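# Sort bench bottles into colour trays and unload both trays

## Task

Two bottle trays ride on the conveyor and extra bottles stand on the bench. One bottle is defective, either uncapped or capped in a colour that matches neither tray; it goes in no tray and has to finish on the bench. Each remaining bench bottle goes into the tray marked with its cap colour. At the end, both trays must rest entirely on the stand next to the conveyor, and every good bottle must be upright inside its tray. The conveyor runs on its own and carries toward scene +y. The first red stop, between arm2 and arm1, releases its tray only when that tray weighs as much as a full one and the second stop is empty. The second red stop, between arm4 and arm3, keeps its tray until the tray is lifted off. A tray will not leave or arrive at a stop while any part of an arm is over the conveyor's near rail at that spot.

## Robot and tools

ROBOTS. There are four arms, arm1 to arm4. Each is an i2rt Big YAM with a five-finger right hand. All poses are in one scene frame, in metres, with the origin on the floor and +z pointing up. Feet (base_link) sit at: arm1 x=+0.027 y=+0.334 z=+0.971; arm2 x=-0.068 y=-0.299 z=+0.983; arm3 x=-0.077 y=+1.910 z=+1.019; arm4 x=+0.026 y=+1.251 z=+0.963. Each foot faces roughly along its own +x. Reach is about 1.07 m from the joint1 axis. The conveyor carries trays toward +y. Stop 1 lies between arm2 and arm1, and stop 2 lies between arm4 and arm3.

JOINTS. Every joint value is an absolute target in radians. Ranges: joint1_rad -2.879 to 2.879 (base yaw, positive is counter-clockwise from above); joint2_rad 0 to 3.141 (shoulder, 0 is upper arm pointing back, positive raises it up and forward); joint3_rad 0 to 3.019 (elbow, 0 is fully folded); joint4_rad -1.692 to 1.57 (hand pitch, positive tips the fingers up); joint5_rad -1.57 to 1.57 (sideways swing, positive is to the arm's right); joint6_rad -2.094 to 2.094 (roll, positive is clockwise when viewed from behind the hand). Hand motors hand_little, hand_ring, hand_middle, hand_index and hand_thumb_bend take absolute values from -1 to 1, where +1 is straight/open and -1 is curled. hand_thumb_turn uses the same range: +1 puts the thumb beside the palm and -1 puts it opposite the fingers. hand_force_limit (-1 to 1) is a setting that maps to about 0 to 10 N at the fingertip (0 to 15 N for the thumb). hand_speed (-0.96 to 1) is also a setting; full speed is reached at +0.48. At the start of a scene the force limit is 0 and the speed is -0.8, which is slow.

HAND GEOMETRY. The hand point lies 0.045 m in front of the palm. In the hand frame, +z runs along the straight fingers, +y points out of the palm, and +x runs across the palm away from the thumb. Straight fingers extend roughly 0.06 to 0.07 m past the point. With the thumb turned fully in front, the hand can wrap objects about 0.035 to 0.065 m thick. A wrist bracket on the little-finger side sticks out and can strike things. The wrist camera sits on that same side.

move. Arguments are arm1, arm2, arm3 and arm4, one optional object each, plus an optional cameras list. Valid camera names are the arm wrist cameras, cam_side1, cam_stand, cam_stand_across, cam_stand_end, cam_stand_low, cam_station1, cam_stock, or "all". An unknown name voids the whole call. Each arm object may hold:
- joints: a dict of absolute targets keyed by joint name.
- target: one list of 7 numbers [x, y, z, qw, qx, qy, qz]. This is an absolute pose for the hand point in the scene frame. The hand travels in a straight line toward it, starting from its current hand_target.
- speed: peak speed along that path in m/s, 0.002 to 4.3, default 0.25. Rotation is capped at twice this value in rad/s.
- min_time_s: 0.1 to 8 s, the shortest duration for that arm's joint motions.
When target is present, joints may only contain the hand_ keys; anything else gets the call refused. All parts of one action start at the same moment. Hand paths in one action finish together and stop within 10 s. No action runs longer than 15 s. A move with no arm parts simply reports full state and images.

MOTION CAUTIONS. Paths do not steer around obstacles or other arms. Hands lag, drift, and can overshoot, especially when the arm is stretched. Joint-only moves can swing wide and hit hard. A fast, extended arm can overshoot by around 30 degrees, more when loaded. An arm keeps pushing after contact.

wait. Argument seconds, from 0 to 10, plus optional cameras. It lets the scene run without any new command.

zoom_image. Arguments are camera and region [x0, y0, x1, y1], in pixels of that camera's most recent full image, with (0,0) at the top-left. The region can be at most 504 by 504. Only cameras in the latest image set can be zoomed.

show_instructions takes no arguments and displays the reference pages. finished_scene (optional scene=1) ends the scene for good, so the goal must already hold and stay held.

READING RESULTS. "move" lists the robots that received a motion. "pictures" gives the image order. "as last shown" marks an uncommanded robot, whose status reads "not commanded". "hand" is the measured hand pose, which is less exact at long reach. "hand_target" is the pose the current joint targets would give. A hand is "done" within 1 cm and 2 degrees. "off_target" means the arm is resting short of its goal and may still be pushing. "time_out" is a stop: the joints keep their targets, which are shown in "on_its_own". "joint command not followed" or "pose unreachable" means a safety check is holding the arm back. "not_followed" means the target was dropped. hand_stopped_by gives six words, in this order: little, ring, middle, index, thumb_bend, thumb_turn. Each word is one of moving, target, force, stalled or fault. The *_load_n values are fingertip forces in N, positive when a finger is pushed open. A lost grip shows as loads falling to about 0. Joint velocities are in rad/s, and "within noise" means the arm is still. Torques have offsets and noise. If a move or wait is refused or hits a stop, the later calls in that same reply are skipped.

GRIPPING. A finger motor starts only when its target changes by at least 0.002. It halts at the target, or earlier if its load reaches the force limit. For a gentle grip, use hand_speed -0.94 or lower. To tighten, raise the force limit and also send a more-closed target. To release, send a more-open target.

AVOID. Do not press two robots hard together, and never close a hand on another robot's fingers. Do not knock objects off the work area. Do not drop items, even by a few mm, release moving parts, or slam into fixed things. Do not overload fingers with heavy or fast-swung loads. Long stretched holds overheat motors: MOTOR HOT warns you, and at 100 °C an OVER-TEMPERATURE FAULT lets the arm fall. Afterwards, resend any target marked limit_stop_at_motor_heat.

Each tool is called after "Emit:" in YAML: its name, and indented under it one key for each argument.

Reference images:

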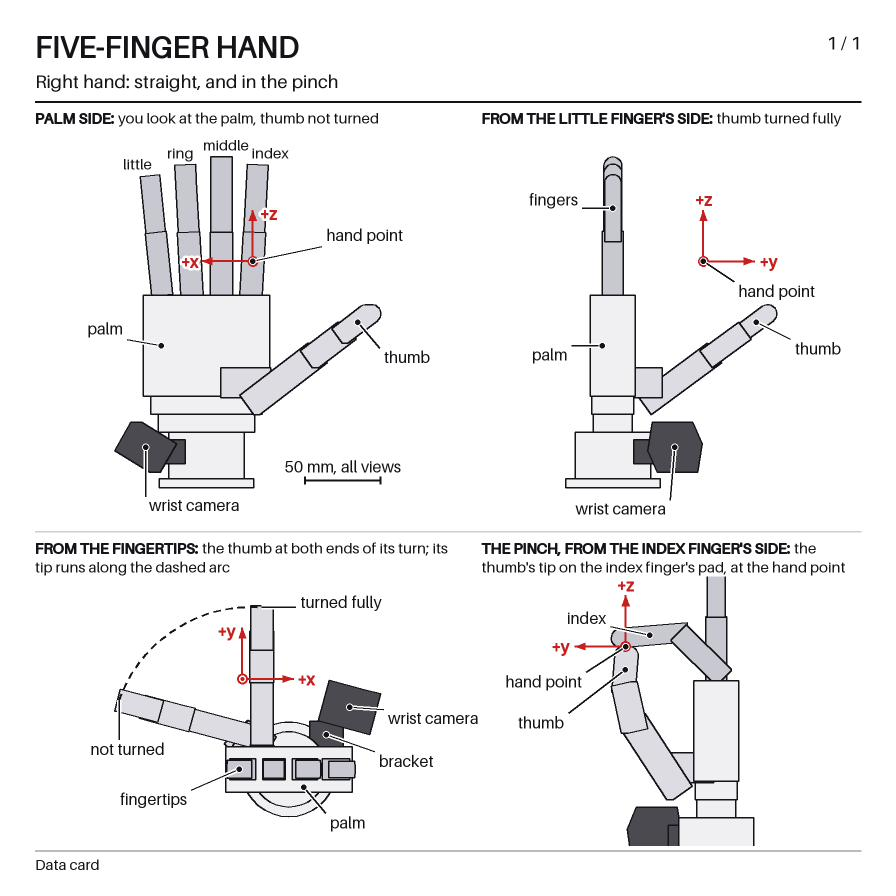

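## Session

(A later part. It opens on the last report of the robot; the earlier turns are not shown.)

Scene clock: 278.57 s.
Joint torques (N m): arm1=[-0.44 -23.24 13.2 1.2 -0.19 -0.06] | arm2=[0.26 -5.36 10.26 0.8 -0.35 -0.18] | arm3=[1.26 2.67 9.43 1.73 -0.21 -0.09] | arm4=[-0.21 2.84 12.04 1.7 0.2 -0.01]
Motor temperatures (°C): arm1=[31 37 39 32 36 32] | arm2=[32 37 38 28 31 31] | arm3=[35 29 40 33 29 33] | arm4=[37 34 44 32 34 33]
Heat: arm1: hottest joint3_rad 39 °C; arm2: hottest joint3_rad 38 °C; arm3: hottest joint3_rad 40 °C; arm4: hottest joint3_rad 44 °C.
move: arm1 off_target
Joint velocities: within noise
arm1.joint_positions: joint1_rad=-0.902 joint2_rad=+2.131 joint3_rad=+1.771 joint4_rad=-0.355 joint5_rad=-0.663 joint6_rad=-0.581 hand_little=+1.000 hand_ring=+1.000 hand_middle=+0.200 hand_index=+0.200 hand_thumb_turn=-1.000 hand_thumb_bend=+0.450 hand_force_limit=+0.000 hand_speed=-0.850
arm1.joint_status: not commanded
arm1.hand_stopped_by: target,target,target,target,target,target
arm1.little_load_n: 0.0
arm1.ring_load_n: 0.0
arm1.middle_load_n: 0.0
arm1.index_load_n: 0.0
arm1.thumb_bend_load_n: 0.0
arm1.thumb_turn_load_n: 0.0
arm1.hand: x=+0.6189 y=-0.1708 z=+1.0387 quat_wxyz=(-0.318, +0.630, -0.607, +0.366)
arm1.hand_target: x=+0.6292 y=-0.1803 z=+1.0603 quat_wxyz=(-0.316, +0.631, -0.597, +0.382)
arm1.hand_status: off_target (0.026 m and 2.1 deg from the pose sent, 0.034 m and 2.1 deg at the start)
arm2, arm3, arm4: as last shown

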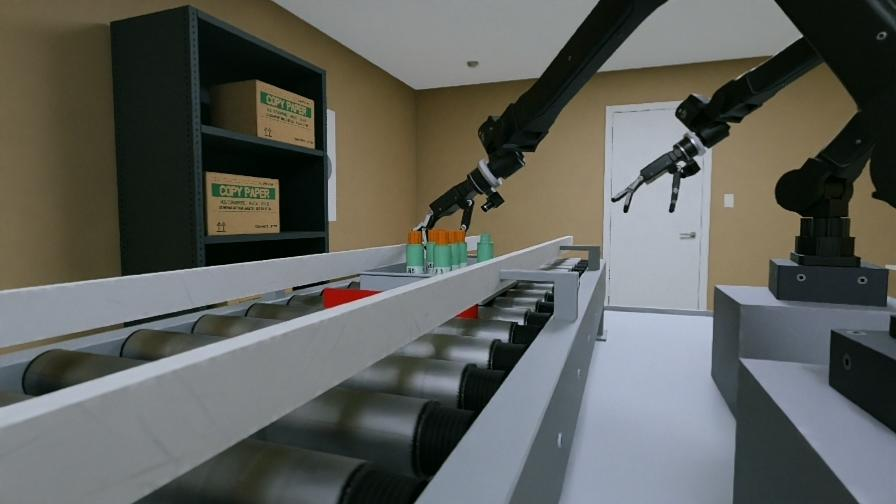

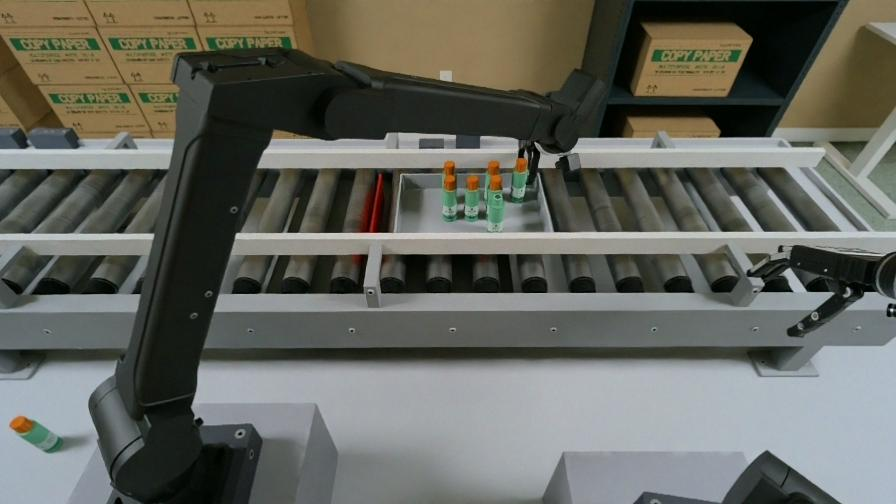

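Emit:
move:
  arm1: {"target":[0.632,-0.178,1.085,0.3160,-0.6312,0.5970,-0.3816],"speed":0.06}

Emit:
move:
  arm1: {"target":[0.634,-0.178,1.15,0.3160,-0.6312,0.5970,-0.3816],"speed":0.1}
  cameras: ["cam_side1","cam_station1","cam_stock","arm1_cam_wrist"]

Emit:
zoom_image:
  camera: "cam_station1"
  region: [390, 90, 590, 250]

Emit:
zoom_image:
  camera: "cam_stock"
  region: [370, 290, 510, 410]

Scene clock: 279.80 s.
Joint torques (N m): arm1=[-0.09 -25.41 13.29 1.18 -0.2 -0.03] | arm2=[0.38 -5.42 10.26 0.77 -0.35 -0.17] | arm3=[1.26 2.67 9.43 1.74 -0.21 -0.09] | arm4=[-0.21 2.84 12.04 1.69 0.21 -0.01]
Motor temperatures (°C): arm1=[31 37 39 32 36 32] | arm2=[32 37 38 28 31 31] | arm3=[35 29 40 33 29 33] | arm4=[37 34 44 32 34 33]
Heat: arm1: hottest joint3_rad 39 °C; arm2: hottest joint3_rad 38 °C; arm3: hottest joint3_rad 40 °C; arm4: hottest joint3_rad 44 °C.
move: arm1 off_target
Joint velocities: within noise
arm1.joint_positions: joint1_rad=-0.902 joint2_rad=+2.131 joint3_rad=+1.794 joint4_rad=-0.402 joint5_rad=-0.660 joint6_rad=-0.581 hand_little=+1.000 hand_ring=+1.000 hand_middle=+0.200 hand_index=+0.200 hand_thumb_turn=-1.000 hand_thumb_bend=+0.450 hand_force_limit=+0.000 hand_speed=-0.850
arm1.joint_status: not commanded
arm1.hand_stopped_by: target,target,target,target,target,target
arm1.little_load_n: 0.0
arm1.ring_load_n: 0.0
arm1.middle_load_n: 0.0
arm1.index_load_n: 0.0
arm1.thumb_bend_load_n: 0.0
arm1.thumb_turn_load_n: 0.0
arm1.hand: x=+0.6176 y=-0.1699 z=+1.0438 quat_wxyz=(-0.318, +0.630, -0.613, +0.356)
arm1.hand_target: x=+0.6307 y=-0.1767 z=+1.0852 quat_wxyz=(-0.316, +0.631, -0.597, +0.382)
arm1.hand_status: off_target (0.044 m and 3.5 deg from the pose sent, 0.049 m and 2.1 deg at the start)
arm2, arm3, arm4: as last shown
pictures: none

Scene clock: 281.20 s.
Joint torques (N m): arm1=[0.03 -25.05 13.53 1.16 -0.2 -0.02] | arm2=[0.44 -5.36 10.25 0.76 -0.34 -0.18] | arm3=[1.26 2.67 9.43 1.73 -0.21 -0.09] | arm4=[-0.21 2.84 12.05 1.69 0.21 -0.01]
Motor temperatures (°C): arm1=[31 38 39 32 36 32] | arm2=[32 37 38 28 31 31] | arm3=[35 29 40 33 29 33] | arm4=[37 34 44 32 34 33]
Heat: arm1: hottest joint3_rad 39 °C; arm2: hottest joint3_rad 38 °C; arm3: hottest joint3_rad 40 °C; arm4: hottest joint3_rad 44 °C.
move: arm1 off_target
Joint velocities: within noise
arm1.joint_positions: joint1_rad=-0.902 joint2_rad=+2.090 joint3_rad=+1.913 joint4_rad=-0.552 joint5_rad=-0.659 joint6_rad=-0.581 hand_little=+1.000 hand_ring=+1.000 hand_middle=+0.200 hand_index=+0.200 hand_thumb_turn=-1.000 hand_thumb_bend=+0.450 hand_force_limit=+0.000 hand_speed=-0.850
arm1.joint_status: not commanded
arm1.hand_stopped_by: target,target,target,target,target,target
arm1.little_load_n: 0.0
arm1.ring_load_n: 0.0
arm1.middle_load_n: 0.0
arm1.index_load_n: 0.0
arm1.thumb_bend_load_n: 0.0
arm1.thumb_turn_load_n: -0.5
arm1.hand: x=+0.6225 y=-0.1744 z=+1.1140 quat_wxyz=(-0.317, +0.630, -0.611, +0.360)
arm1.hand_target: x=+0.6330 y=-0.1768 z=+1.1499 quat_wxyz=(-0.316, +0.631, -0.597, +0.382)
arm1.hand_status: off_target (0.038 m and 3.0 deg from the pose sent, 0.108 m and 3.5 deg at the start)
arm2, arm3, arm4: as last shown
pictures: arm1_cam_wrist, cam_side1, cam_station1, cam_stock
arm1_cam_wrist: T_world_to_cam=[[-0.55754, -0.29395, -0.77636, 1.15574], [-0.51316, 0.85716, 0.04398, 0.41977], [0.65254, 0.42292, -0.62875, 0.48712]] pos_world=[0.54192, -0.22609, 1.18509]

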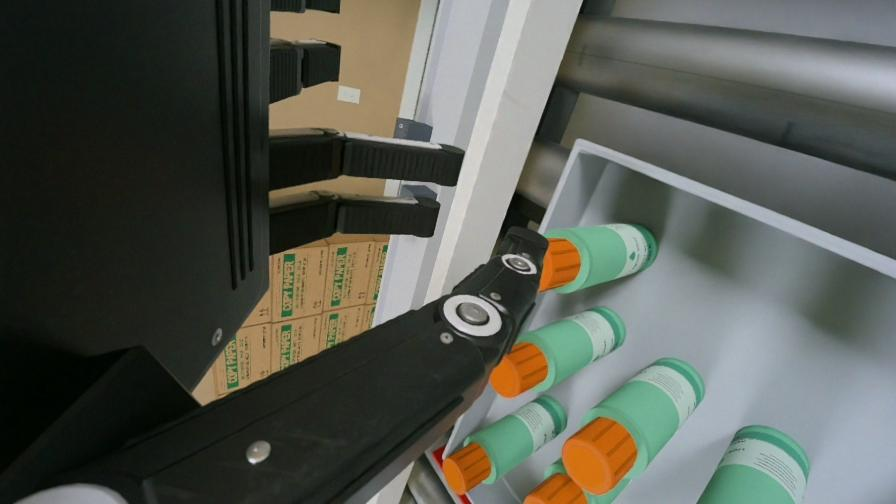

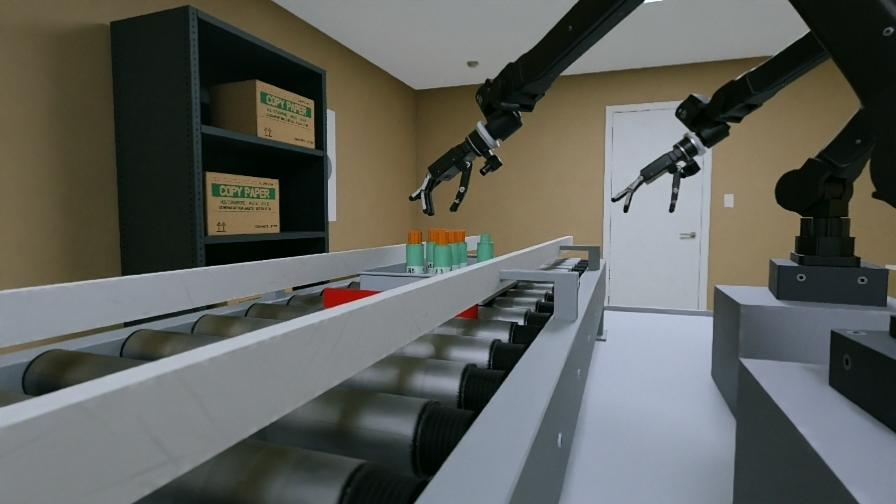

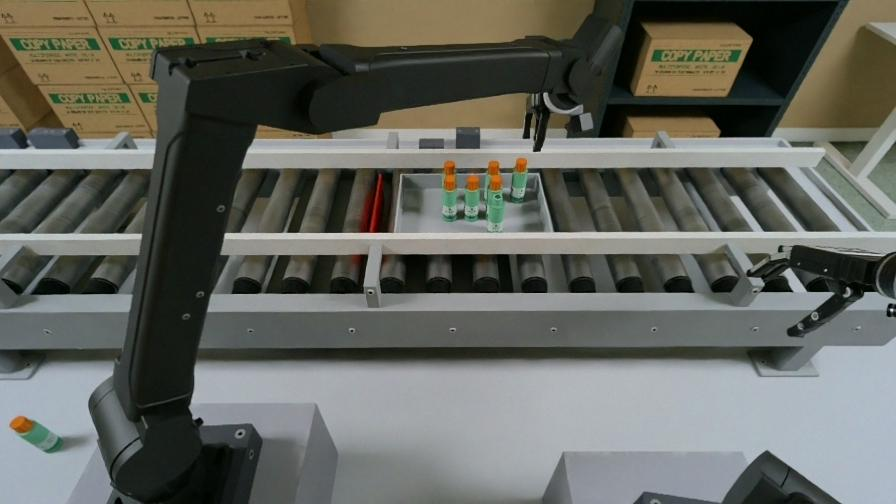

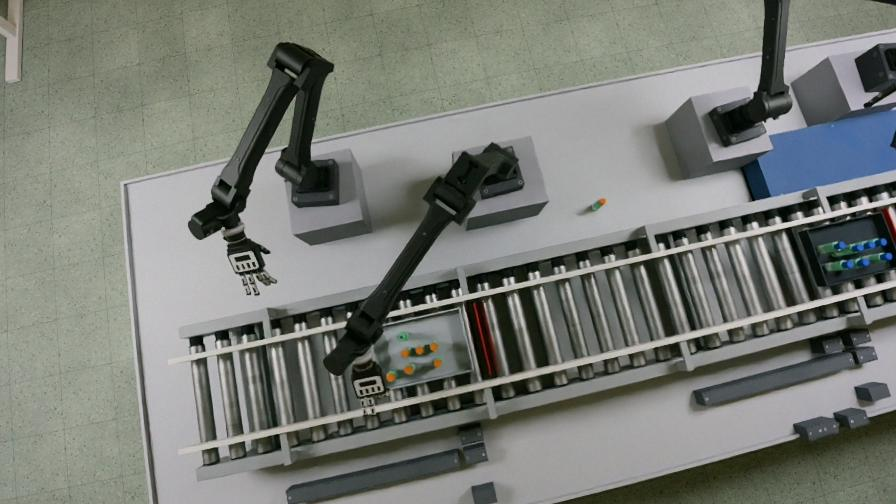

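Scaled by 2.520 from the camera's image (finer frame: 1280x720).

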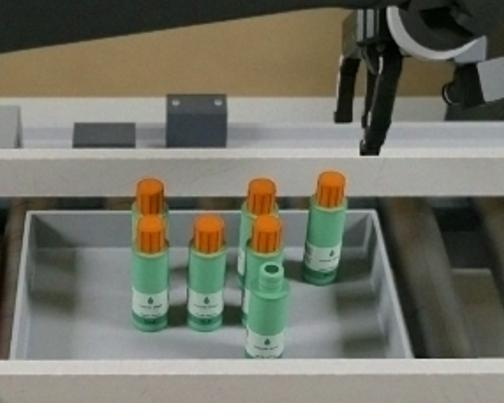

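Scaled by 3.600 from the camera's image (finer frame: 1280x720).

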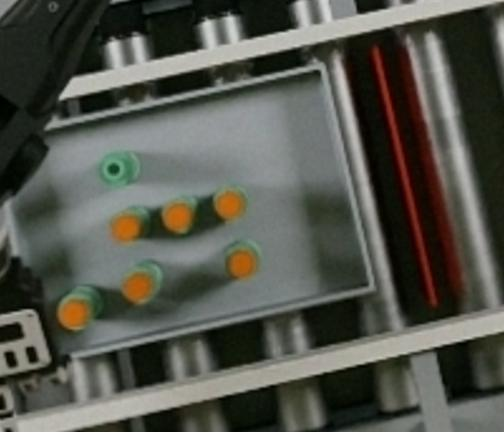

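Emit:
move:
  arm1: {"joints":{"hand_index":0.5,"hand_middle":0.5,"hand_thumb_bend":0.9,"hand_speed":0.0},"target":[0.55,-0.13,1.2,0.0926,-0.1475,0.8654,-0.4705],"speed":0.2}

Emit:
move:
  arm1: {"target":[0.52,-0.13,1.14,0.0926,-0.1475,0.8654,-0.4705],"speed":0.15}
  cameras: ["cam_side1","cam_station1","cam_stock","arm1_cam_wrist"]

Emit:
zoom_image:
  camera: "cam_station1"
  region: [390, 90, 590, 250]

Emit:
zoom_image:
  camera: "cam_stock"
  region: [370, 290, 510, 410]

Scene clock: 286.87 s.
Joint torques (N m): arm1=[-0.03 -19.78 10.62 1.28 0.36 0.08] | arm2=[0.32 -5.54 10.24 0.77 -0.35 -0.18] | arm3=[1.2 2.67 9.42 1.74 -0.21 -0.09] | arm4=[-0.26 2.78 12.05 1.69 0.21 0]
Motor temperatures (°C): arm1=[31 38 40 31 36 32] | arm2=[32 37 38 28 31 31] | arm3=[35 29 40 33 29 33] | arm4=[37 34 44 32 34 33]
Heat: arm1: hottest joint3_rad 40 °C; arm2: hottest joint3_rad 38 °C; arm3: hottest joint3_rad 40 °C; arm4: hottest joint3_rad 44 °C.
move: arm1 off_target
Joint velocities: within noise
arm1.joint_positions: joint1_rad=-0.729 joint2_rad=+1.696 joint3_rad=+1.490 joint4_rad=-0.447 joint5_rad=+0.434 joint6_rad=+0.327 hand_little=+1.000 hand_ring=+1.000 hand_middle=+0.500 hand_index=+0.500 hand_thumb_turn=-1.000 hand_thumb_bend=+0.900 hand_force_limit=+0.000 hand_speed=+0.000
arm1.joint_status: all done
arm1.hand_stopped_by: target,target,target,target,target,target
arm1.little_load_n: 0.0
arm1.ring_load_n: 0.0
arm1.middle_load_n: 0.0
arm1.index_load_n: 0.0
arm1.thumb_bend_load_n: 0.0
arm1.thumb_turn_load_n: 0.5
arm1.hand: x=+0.5476 y=-0.1344 z=+1.1789 quat_wxyz=(-0.082, +0.155, -0.869, +0.463)
arm1.hand_target: x=+0.5499 y=-0.1300 z=+1.1999 quat_wxyz=(-0.093, +0.148, -0.865, +0.470)
arm1.hand_status: off_target (0.022 m and 1.8 deg from the pose sent, 0.121 m and 69.8 deg at the start)
arm2, arm3, arm4: as last shown
arm2.ring_load_n: -0.5
arm2.index_load_n: -0.5
pictures: none

Scene clock: 288.03 s.
Joint torques (N m): arm1=[-1.03 -18.78 9.88 2.41 0.13 -0.11] | arm2=[0.32 -5.42 10.3 0.81 -0.35 -0.18] | arm3=[1.2 2.67 9.43 1.73 -0.21 -0.08] | arm4=[-0.21 2.84 12.05 1.69 0.21 -0.01]
Motor temperatures (°C): arm1=[31 38 40 31 36 32] | arm2=[32 37 38 28 31 31] | arm3=[35 29 40 33 29 33] | arm4=[37 34 44 32 34 33]
Heat: arm1: hottest joint3_rad 40 °C; arm2: hottest joint3_rad 38 °C; arm3: hottest joint3_rad 40 °C; arm4: hottest joint3_rad 44 °C.
move: arm1 off_target
Joint velocities: within noise
arm1.joint_positions: joint1_rad=-0.750 joint2_rad=+1.679 joint3_rad=+1.306 joint4_rad=-0.301 joint5_rad=+0.414 joint6_rad=+0.327 hand_little=+1.000 hand_ring=+1.000 hand_middle=+0.500 hand_index=+0.500 hand_thumb_turn=-1.000 hand_thumb_bend=+0.900 hand_force_limit=+0.000 hand_speed=+0.000
arm1.joint_status: not commanded
arm1.hand_stopped_by: target,target,target,target,target,target
arm1.little_load_n: 0.0
arm1.ring_load_n: 0.0
arm1.middle_load_n: -0.5
arm1.index_load_n: 0.0
arm1.thumb_bend_load_n: 0.0
arm1.thumb_turn_load_n: 0.0
arm1.hand: x=+0.5178 y=-0.1237 z=+1.1167 quat_wxyz=(-0.080, +0.153, -0.875, +0.453)
arm1.hand_target: x=+0.5198 y=-0.1296 z=+1.1401 quat_wxyz=(-0.093, +0.147, -0.865, +0.470)
arm1.hand_status: off_target (0.024 m and 2.8 deg from the pose sent, 0.048 m and 1.8 deg at the start)
arm2: as last shown
arm2.ring_load_n: 0.0
arm2.index_load_n: 0.0
arm3.joint_positions: joint1_rad=+0.052 joint2_rad=+0.631 joint3_rad=+1.412 joint4_rad=-1.169 joint5_rad=-0.182 joint6_rad=-1.161 hand_little=+1.000 hand_ring=+1.000 hand_middle=+1.000 hand_index=+1.000 hand_thumb_turn=+1.000 hand_thumb_bend=+1.000 hand_force_limit=+0.000 hand_speed=-0.800
arm3.joint_status: not commanded
arm3.hand_stopped_by: target,target,target,target,target,target
arm3.little_load_n: 0.0
arm3.ring_load_n: 0.0
arm3.middle_load_n: 0.0
arm3.index_load_n: -0.5
arm3.thumb_bend_load_n: 0.0
arm3.thumb_turn_load_n: 0.0
arm3.hand: x=+0.1895 y=+1.8818 z=+1.5413 quat_wxyz=(-0.173, +0.819, -0.148, +0.528)
arm3.hand_target: x=+0.1880 y=+1.8818 z=+1.5499 quat_wxyz=(-0.174, +0.814, -0.146, +0.535)
arm3.hand_status: not commanded
arm4.joint_positions: joint1_rad=-0.047 joint2_rad=+0.634 joint3_rad=+1.333 joint4_rad=-1.246 joint5_rad=+0.179 joint6_rad=-1.146 hand_little=+1.000 hand_ring=+1.000 hand_middle=+1.000 hand_index=+1.000 hand_thumb_turn=+1.000 hand_thumb_bend=+1.000 hand_force_limit=+0.000 hand_speed=-0.800
arm4.joint_status: not commanded
arm4.hand_stopped_by: target,target,target,target,target,target
arm4.little_load_n: 0.0
arm4.ring_load_n: 0.0
arm4.middle_load_n: 0.0
arm4.index_load_n: 0.0
arm4.thumb_bend_load_n: 0.0
arm4.thumb_turn_load_n: 0.0
arm4.hand: x=+0.2713 y=+1.1888 z=+1.4397 quat_wxyz=(-0.038, +0.845, -0.204, +0.493)
arm4.hand_target: x=+0.2706 y=+1.1888 z=+1.4503 quat_wxyz=(-0.041, +0.839, -0.204, +0.503)
arm4.hand_status: not commanded
pictures: arm1_cam_wrist, cam_side1, cam_station1, cam_stock
arm1_cam_wrist: T_world_to_cam=[[-0.43144, 0.47185, -0.76891, 1.13549], [0.62417, 0.77151, 0.12322, -0.36547], [0.65136, -0.42677, -0.62737, 0.42959]] pos_world=[0.43819, -0.07048, 1.18763]

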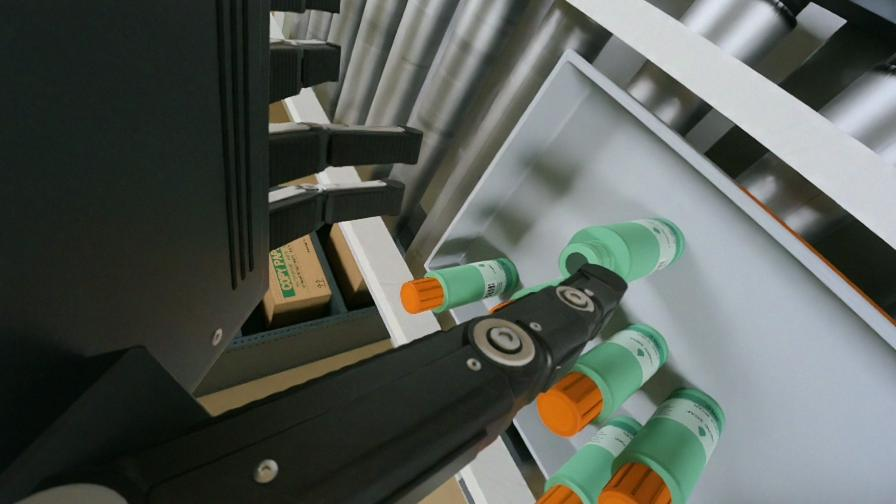

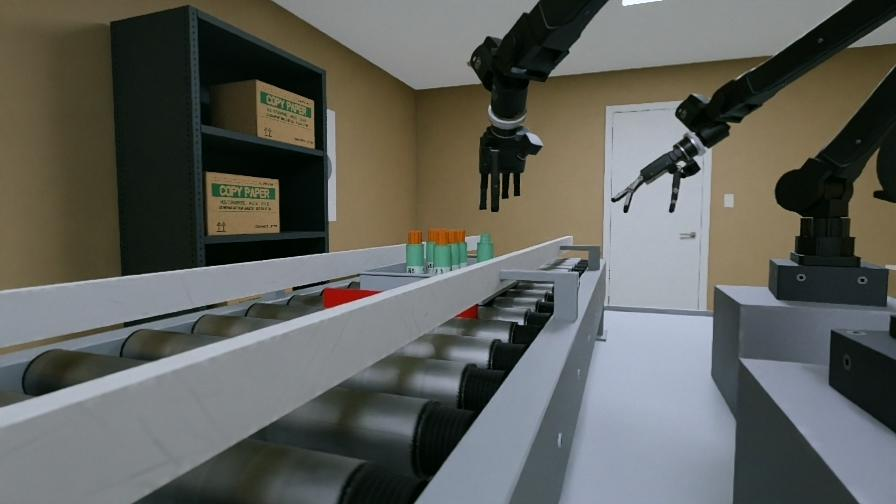

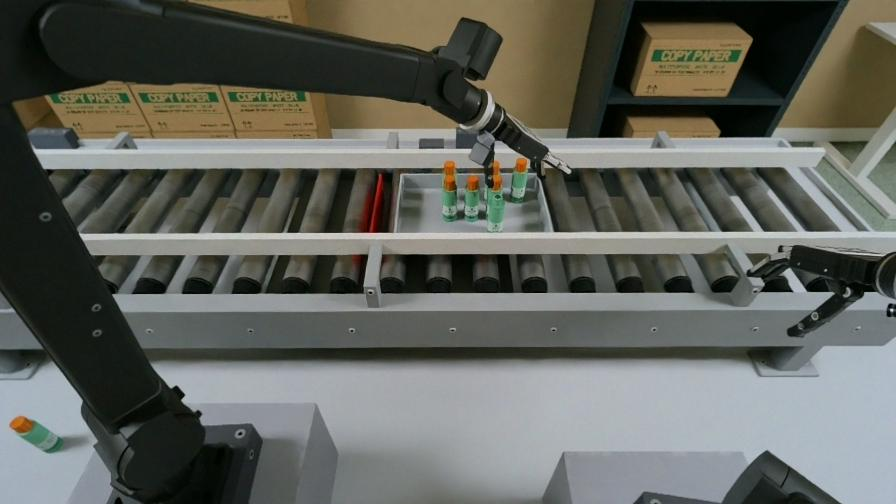

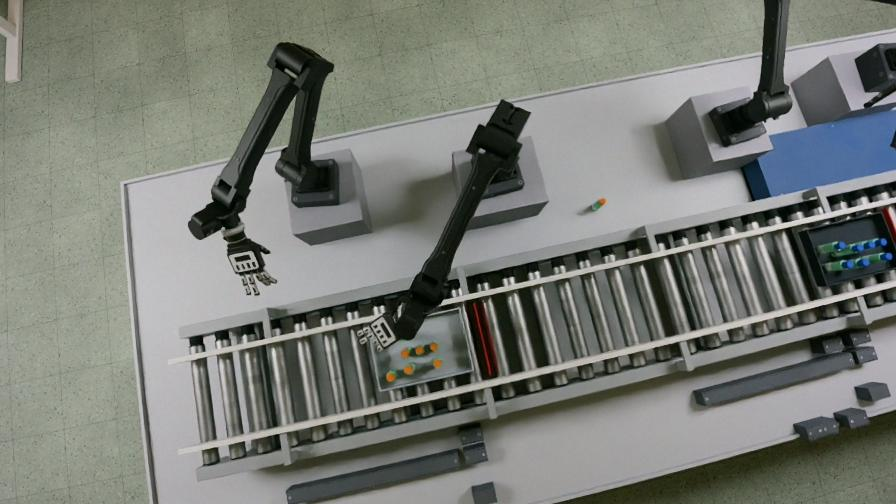

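Scaled by 2.520 from the camera's image (finer frame: 1280x720).

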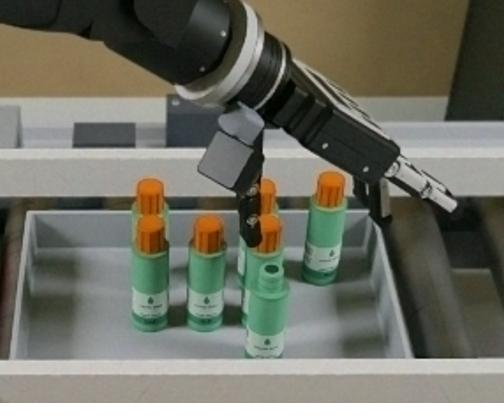

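Scaled by 3.600 from the camera's image (finer frame: 1280x720).

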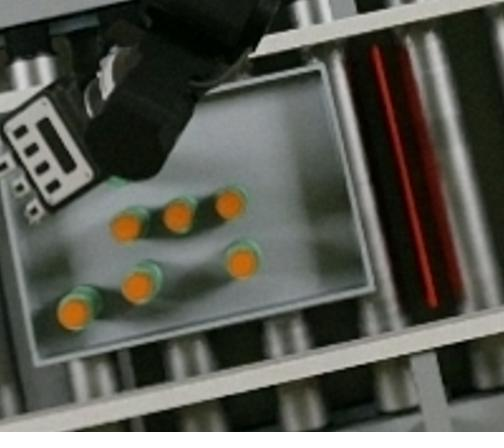

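Emit:
move:
  arm1: {"target":[0.521,-0.109,1.10,0.0926,-0.1475,0.8654,-0.4705],"speed":0.1}
  cameras: ["cam_side1","cam_station1","arm1_cam_wrist"]

Emit:
zoom_image:
  camera: "cam_station1"
  region: [390, 90, 590, 250]

Emit:
zoom_image:
  camera: "cam_side1"
  region: [380, 130, 560, 290]

Scene clock: 290.77 s.
Joint torques (N m): arm1=[-0.09 -17.32 9.32 2.43 0.37 0.07] | arm2=[0.26 -5.3 10.28 0.77 -0.35 -0.18] | arm3=[1.26 2.73 9.44 1.74 -0.21 -0.08] | arm4=[-0.26 2.78 12.05 1.69 0.21 -0.01]
Motor temperatures (°C): arm1=[31 38 40 32 36 32] | arm2=[32 37 38 28 31 31] | arm3=[35 29 40 33 29 33] | arm4=[37 33 44 32 34 33]
Heat: arm1: hottest joint3_rad 40 °C; arm2: hottest joint3_rad 38 °C; arm3: hottest joint3_rad 40 °C; arm4: hottest joint3_rad 44 °C.
move: arm1 off_target
Joint velocities: within noise
arm1.joint_positions: joint1_rad=-0.729 joint2_rad=+1.677 joint3_rad=+1.212 joint4_rad=-0.202 joint5_rad=+0.433 joint6_rad=+0.327 hand_little=+1.000 hand_ring=+1.000 hand_middle=+0.500 hand_index=+0.500 hand_thumb_turn=-1.000 hand_thumb_bend=+0.900 hand_force_limit=+0.000 hand_speed=+0.000
arm1.joint_status: not commanded
arm1.hand_stopped_by: target,target,target,target,target,target
arm1.little_load_n: 0.0
arm1.ring_load_n: 0.0
arm1.middle_load_n: 0.0
arm1.index_load_n: 0.0
arm1.thumb_bend_load_n: 0.0
arm1.thumb_turn_load_n: 0.0
arm1.hand: x=+0.5137 y=-0.1074 z=+1.0865 quat_wxyz=(-0.079, +0.157, -0.871, +0.458)
arm1.hand_target: x=+0.5207 y=-0.1089 z=+1.1001 quat_wxyz=(-0.093, +0.147, -0.865, +0.470)
arm1.hand_status: off_target (0.015 m and 2.5 deg from the pose sent, 0.022 m and 2.9 deg at the start)
arm2, arm3, arm4: as last shown
arm2.little_load_n: -0.5
arm3.index_load_n: 0.0
pictures: arm1_cam_wrist, cam_side1, cam_station1
arm1_cam_wrist: T_world_to_cam=[[-0.43584, 0.4586, -0.77442, 1.10964], [0.61953, 0.77702, 0.11148, -0.35608], [0.65286, -0.43119, -0.62277, 0.41408]] pos_world=[0.43388, -0.05365, 1.1569]

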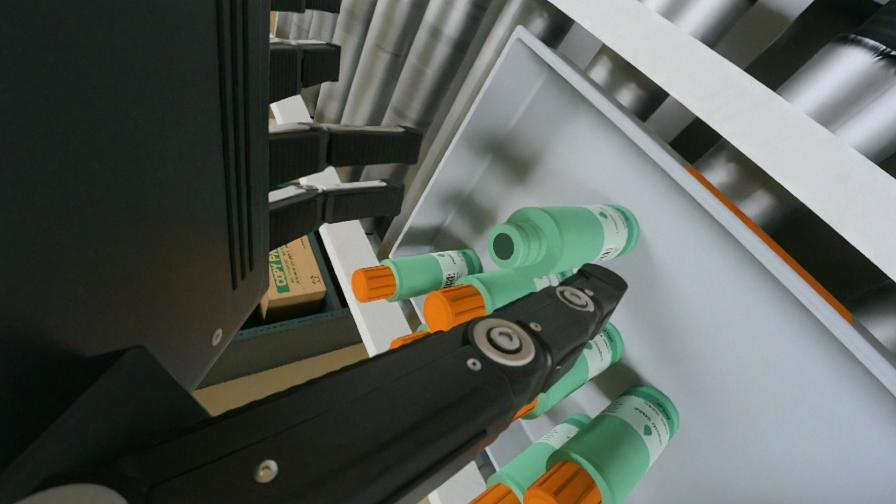

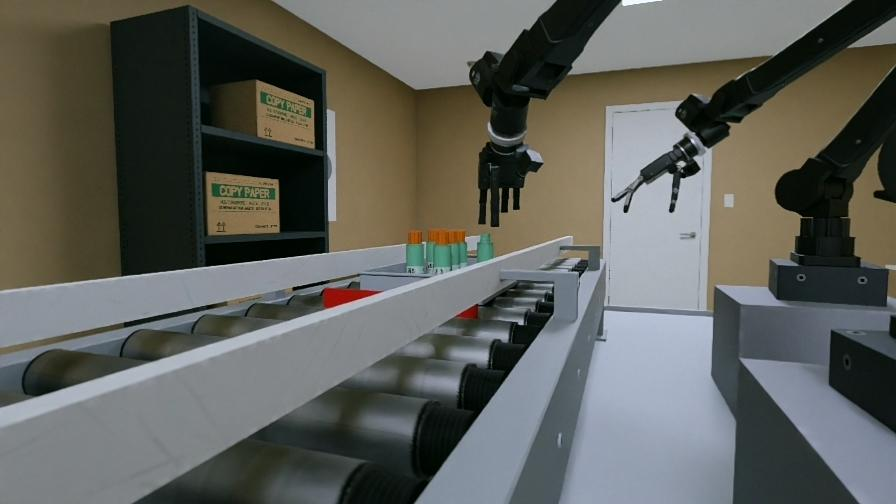

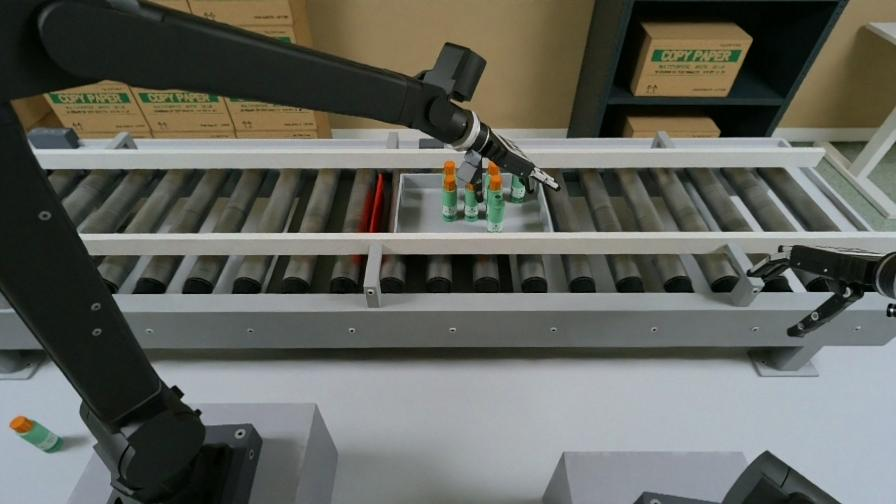

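Scaled by 2.520 from the camera's image (finer frame: 1280x720).

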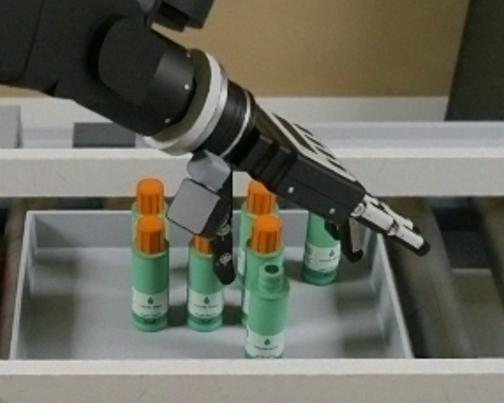

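Scaled by 2.800 from the camera's image (finer frame: 1280x720).

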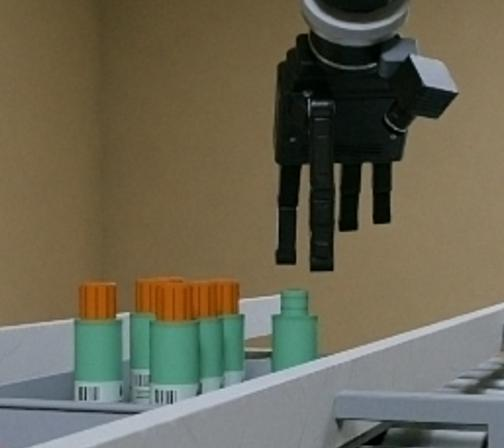

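Emit:
move:
  arm1: {"target":[0.522,-0.104,1.07,0.0926,-0.1475,0.8654,-0.4705],"speed":0.06}
  cameras: ["cam_side1","cam_station1","arm1_cam_wrist"]

Emit:
zoom_image:
  camera: "cam_station1"
  region: [390, 90, 590, 250]

Emit:
zoom_image:
  camera: "cam_side1"
  region: [380, 130, 560, 290]

Scene clock: 292.30 s.
Joint torques (N m): arm1=[0.09 -14.8 8.94 2.45 0.36 0.08] | arm2=[0.38 -5.42 10.25 0.77 -0.35 -0.18] | arm3=[1.26 2.67 9.43 1.73 -0.21 -0.08] | arm4=[-0.21 2.78 12.05 1.69 0.21 -0.01]
Motor temperatures (°C): arm1=[31 39 40 32 36 32] | arm2=[32 37 38 28 31 31] | arm3=[35 29 40 33 29 33] | arm4=[37 33 44 32 33 33]
Heat: arm1: hottest joint3_rad 40 °C; arm2: hottest joint3_rad 38 °C; arm3: hottest joint3_rad 40 °C; arm4: hottest joint3_rad 44 °C.
move: arm1 done
Joint velocities: within noise
arm1.joint_positions: joint1_rad=-0.723 joint2_rad=+1.682 joint3_rad=+1.169 joint4_rad=-0.126 joint5_rad=+0.440 joint6_rad=+0.332 hand_little=+1.000 hand_ring=+1.000 hand_middle=+0.500 hand_index=+0.500 hand_thumb_turn=-1.000 hand_thumb_bend=+0.900 hand_force_limit=+0.000 hand_speed=+0.000
arm1.joint_status: not commanded
arm1.hand_stopped_by: target,target,target,target,target,target
arm1.little_load_n: 0.0
arm1.ring_load_n: 0.0
arm1.middle_load_n: 0.0
arm1.index_load_n: 0.0
arm1.thumb_bend_load_n: 0.0
arm1.thumb_turn_load_n: 0.0
arm1.hand: x=+0.5146 y=-0.1048 z=+1.0752 quat_wxyz=(-0.087, +0.152, -0.866, +0.468)
arm1.hand_target: x=+0.5218 y=-0.1038 z=+1.0700 quat_wxyz=(-0.093, +0.148, -0.865, +0.470)
arm1.hand_status: done (0.009 m and 0.8 deg from the pose sent, 0.019 m and 2.5 deg at the start)
arm2.joint_positions: joint1_rad=-0.688 joint2_rad=+0.903 joint3_rad=+0.532 joint4_rad=-0.432 joint5_rad=-0.661 joint6_rad=-0.557 hand_little=+1.000 hand_ring=+1.000 hand_middle=+0.500 hand_index=+0.500 hand_thumb_turn=-1.000 hand_thumb_bend=+0.900 hand_force_limit=+0.000 hand_speed=+0.300
arm2.joint_status: not commanded
arm2.hand_stopped_by: target,target,target,target,target,target
arm2.little_load_n: 0.0
arm2.ring_load_n: 0.0
arm2.middle_load_n: 0.0
arm2.index_load_n: 0.0
arm2.thumb_bend_load_n: 0.0
arm2.thumb_turn_load_n: 0.0
arm2.hand: x=+0.2239 y=-0.4516 z=+1.1021 quat_wxyz=(-0.328, +0.626, -0.627, +0.328)
arm2.hand_target: x=+0.2201 y=-0.4499 z=+1.0999 quat_wxyz=(-0.326, +0.627, -0.627, +0.326)
arm2.hand_status: not commanded
arm3, arm4: as last shown
pictures: arm1_cam_wrist, cam_side1, cam_station1
arm1_cam_wrist: T_world_to_cam=[[-0.417, 0.44426, -0.79293, 1.10877], [0.6187, 0.77783, 0.11042, -0.35584], [0.66582, -0.44454, -0.59922, 0.37415]] pos_world=[0.4334, -0.04947, 1.14267]

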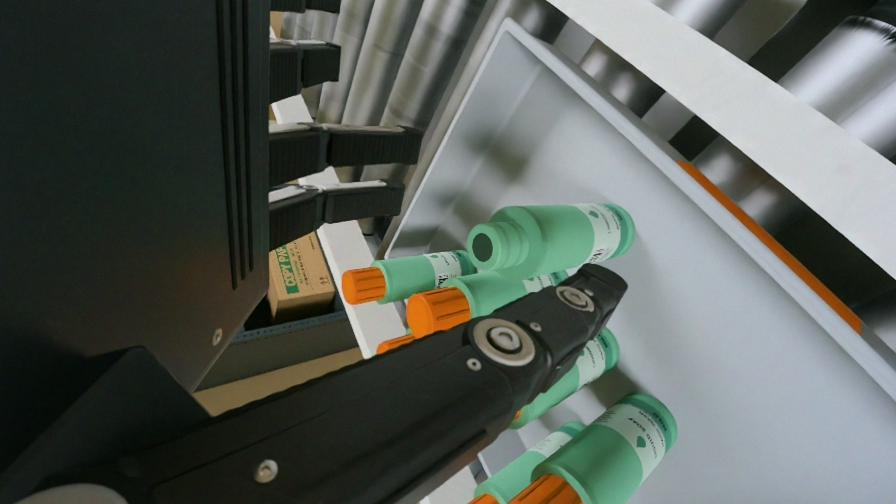

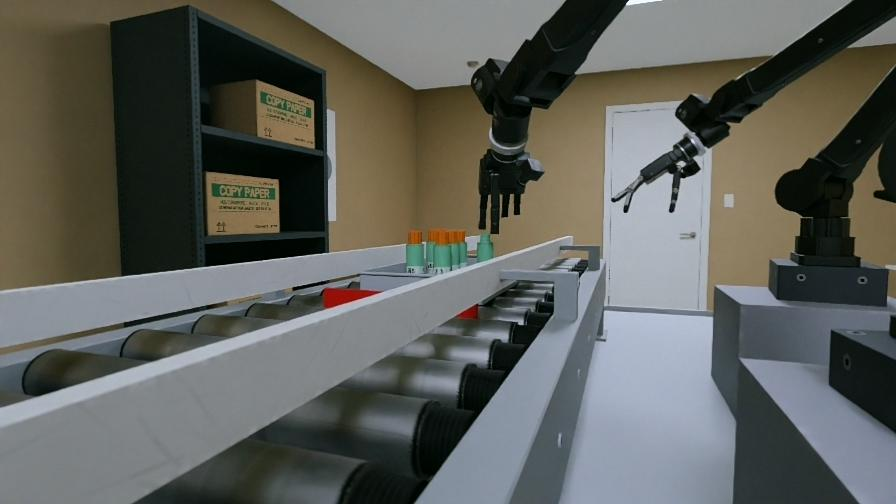

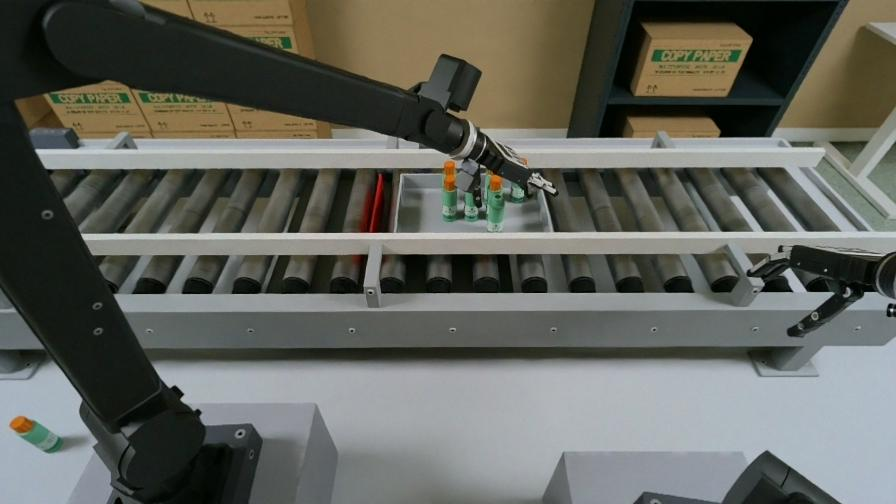

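Scaled by 2.520 from the camera's image (finer frame: 1280x720).

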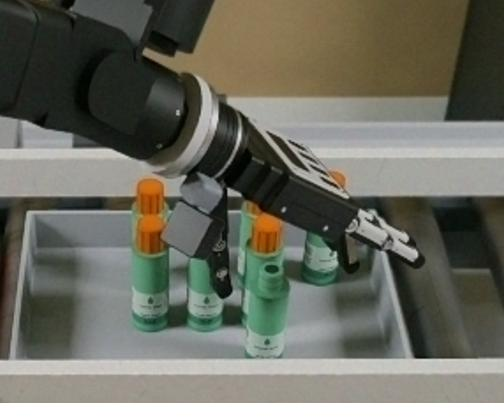

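Scaled by 2.800 from the camera's image (finer frame: 1280x720).

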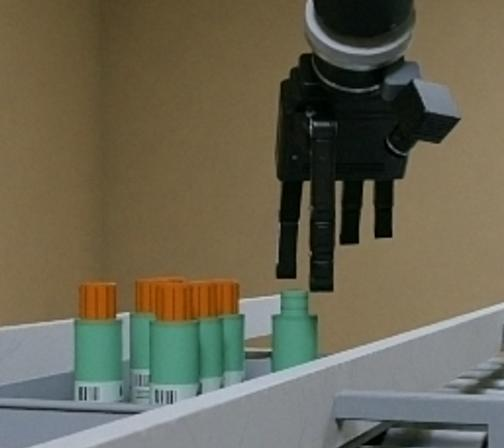

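Emit:
move:
  arm1: {"target":[0.527,-0.101,1.042,0.0926,-0.1475,0.8654,-0.4705],"speed":0.05}
  cameras: ["cam_side1","cam_station1","arm1_cam_wrist"]

Emit:
zoom_image:
  camera: "cam_station1"
  region: [390, 90, 590, 250]

Emit:
zoom_image:
  camera: "cam_side1"
  region: [380, 150, 560, 310]

Scene clock: 294.60 s.
Joint torques (N m): arm1=[0.15 -15.5 8.69 2.44 0.37 0.07] | arm2=[0.38 -5.48 10.25 0.76 -0.36 -0.19] | arm3=[1.26 2.73 9.42 1.74 -0.21 -0.08] | arm4=[-0.15 2.84 12.04 1.7 0.21 -0.01]
Motor temperatures (°C): arm1=[31 39 40 32 36 32] | arm2=[32 37 38 28 31 31] | arm3=[35 29 40 33 29 33] | arm4=[37 33 44 32 33 33]
Heat: arm1: hottest joint3_rad 40 °C; arm2: hottest joint3_rad 38 °C; arm3: hottest joint3_rad 40 °C; arm4: hottest joint3_rad 44 °C.
move: arm1 done
Joint velocities: within noise
arm1.joint_positions: joint1_rad=-0.713 joint2_rad=+1.731 joint3_rad=+1.145 joint4_rad=-0.061 joint5_rad=+0.449 joint6_rad=+0.340 hand_little=+1.000 hand_ring=+1.000 hand_middle=+0.500 hand_index=+0.500 hand_thumb_turn=-1.000 hand_thumb_bend=+0.900 hand_force_limit=+0.000 hand_speed=+0.000
arm1.joint_status: not commanded
arm1.hand_stopped_by: target,target,target,target,target,target
arm1.little_load_n: 0.0
arm1.ring_load_n: 0.0
arm1.middle_load_n: 0.0
arm1.index_load_n: 0.0
arm1.thumb_bend_load_n: 0.0
arm1.thumb_turn_load_n: 0.0
arm1.hand: x=+0.5195 y=-0.1017 z=+1.0448 quat_wxyz=(-0.086, +0.152, -0.867, +0.467)
arm1.hand_target: x=+0.5268 y=-0.1010 z=+1.0422 quat_wxyz=(-0.093, +0.147, -0.865, +0.470)
arm1.hand_status: done (0.008 m and 1.0 deg from the pose sent, 0.036 m and 0.8 deg at the start)
arm2, arm3, arm4: as last shown
arm2.middle_load_n: -0.5
pictures: arm1_cam_wrist, cam_side1, cam_station1
arm1_cam_wrist: T_world_to_cam=[[-0.41951, 0.44636, -0.79043, 1.08421], [0.61925, 0.77741, 0.11035, -0.35806], [0.66374, -0.44317, -0.60254, 0.3588]] pos_world=[0.43842, -0.04658, 1.11269]

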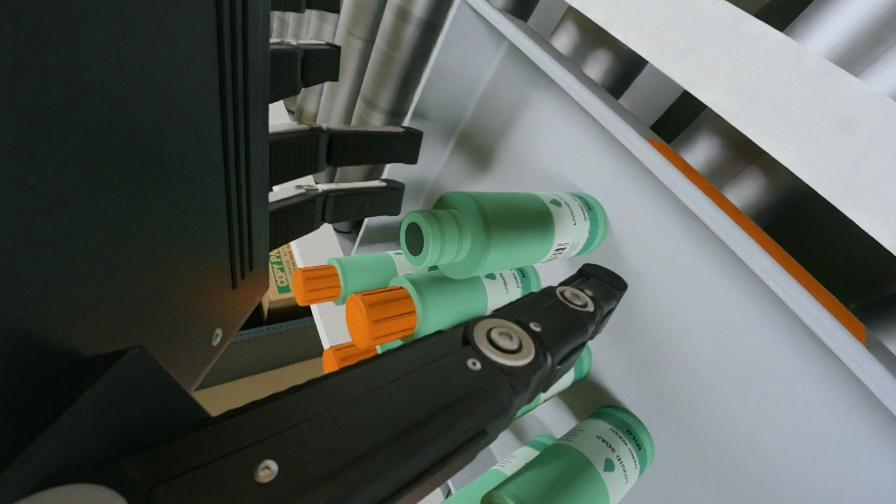

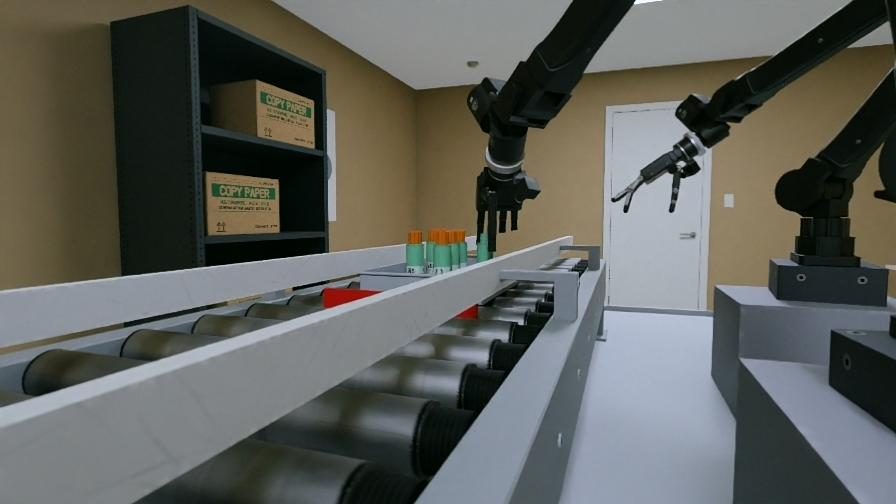

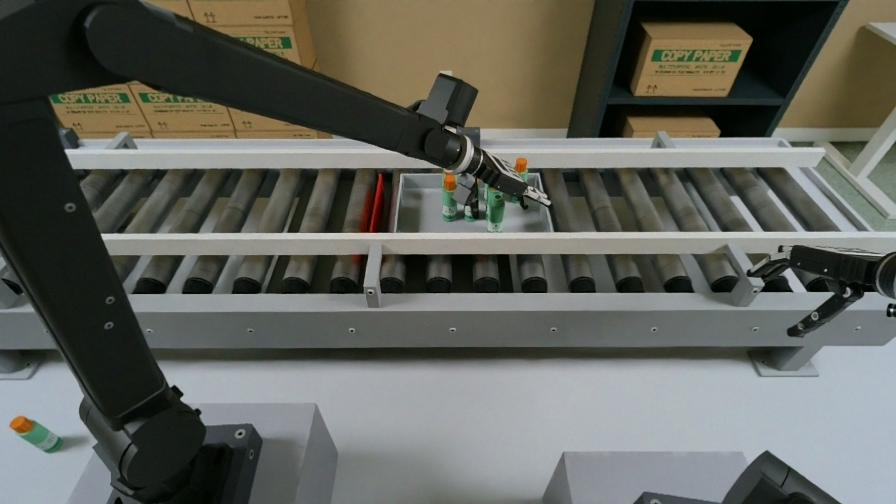

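Scaled by 2.520 from the camera's image (finer frame: 1280x720).

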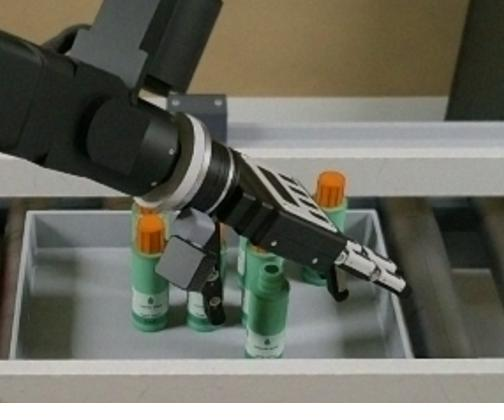

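Scaled by 2.800 from the camera's image (finer frame: 1280x720).

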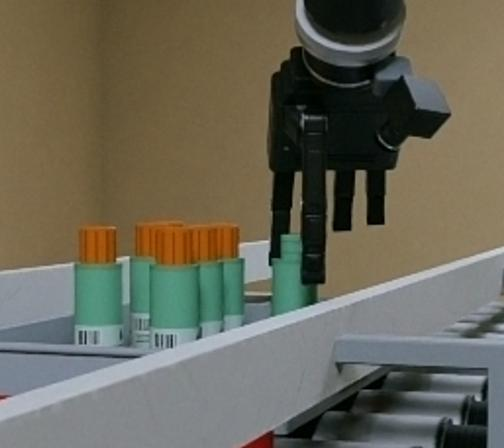

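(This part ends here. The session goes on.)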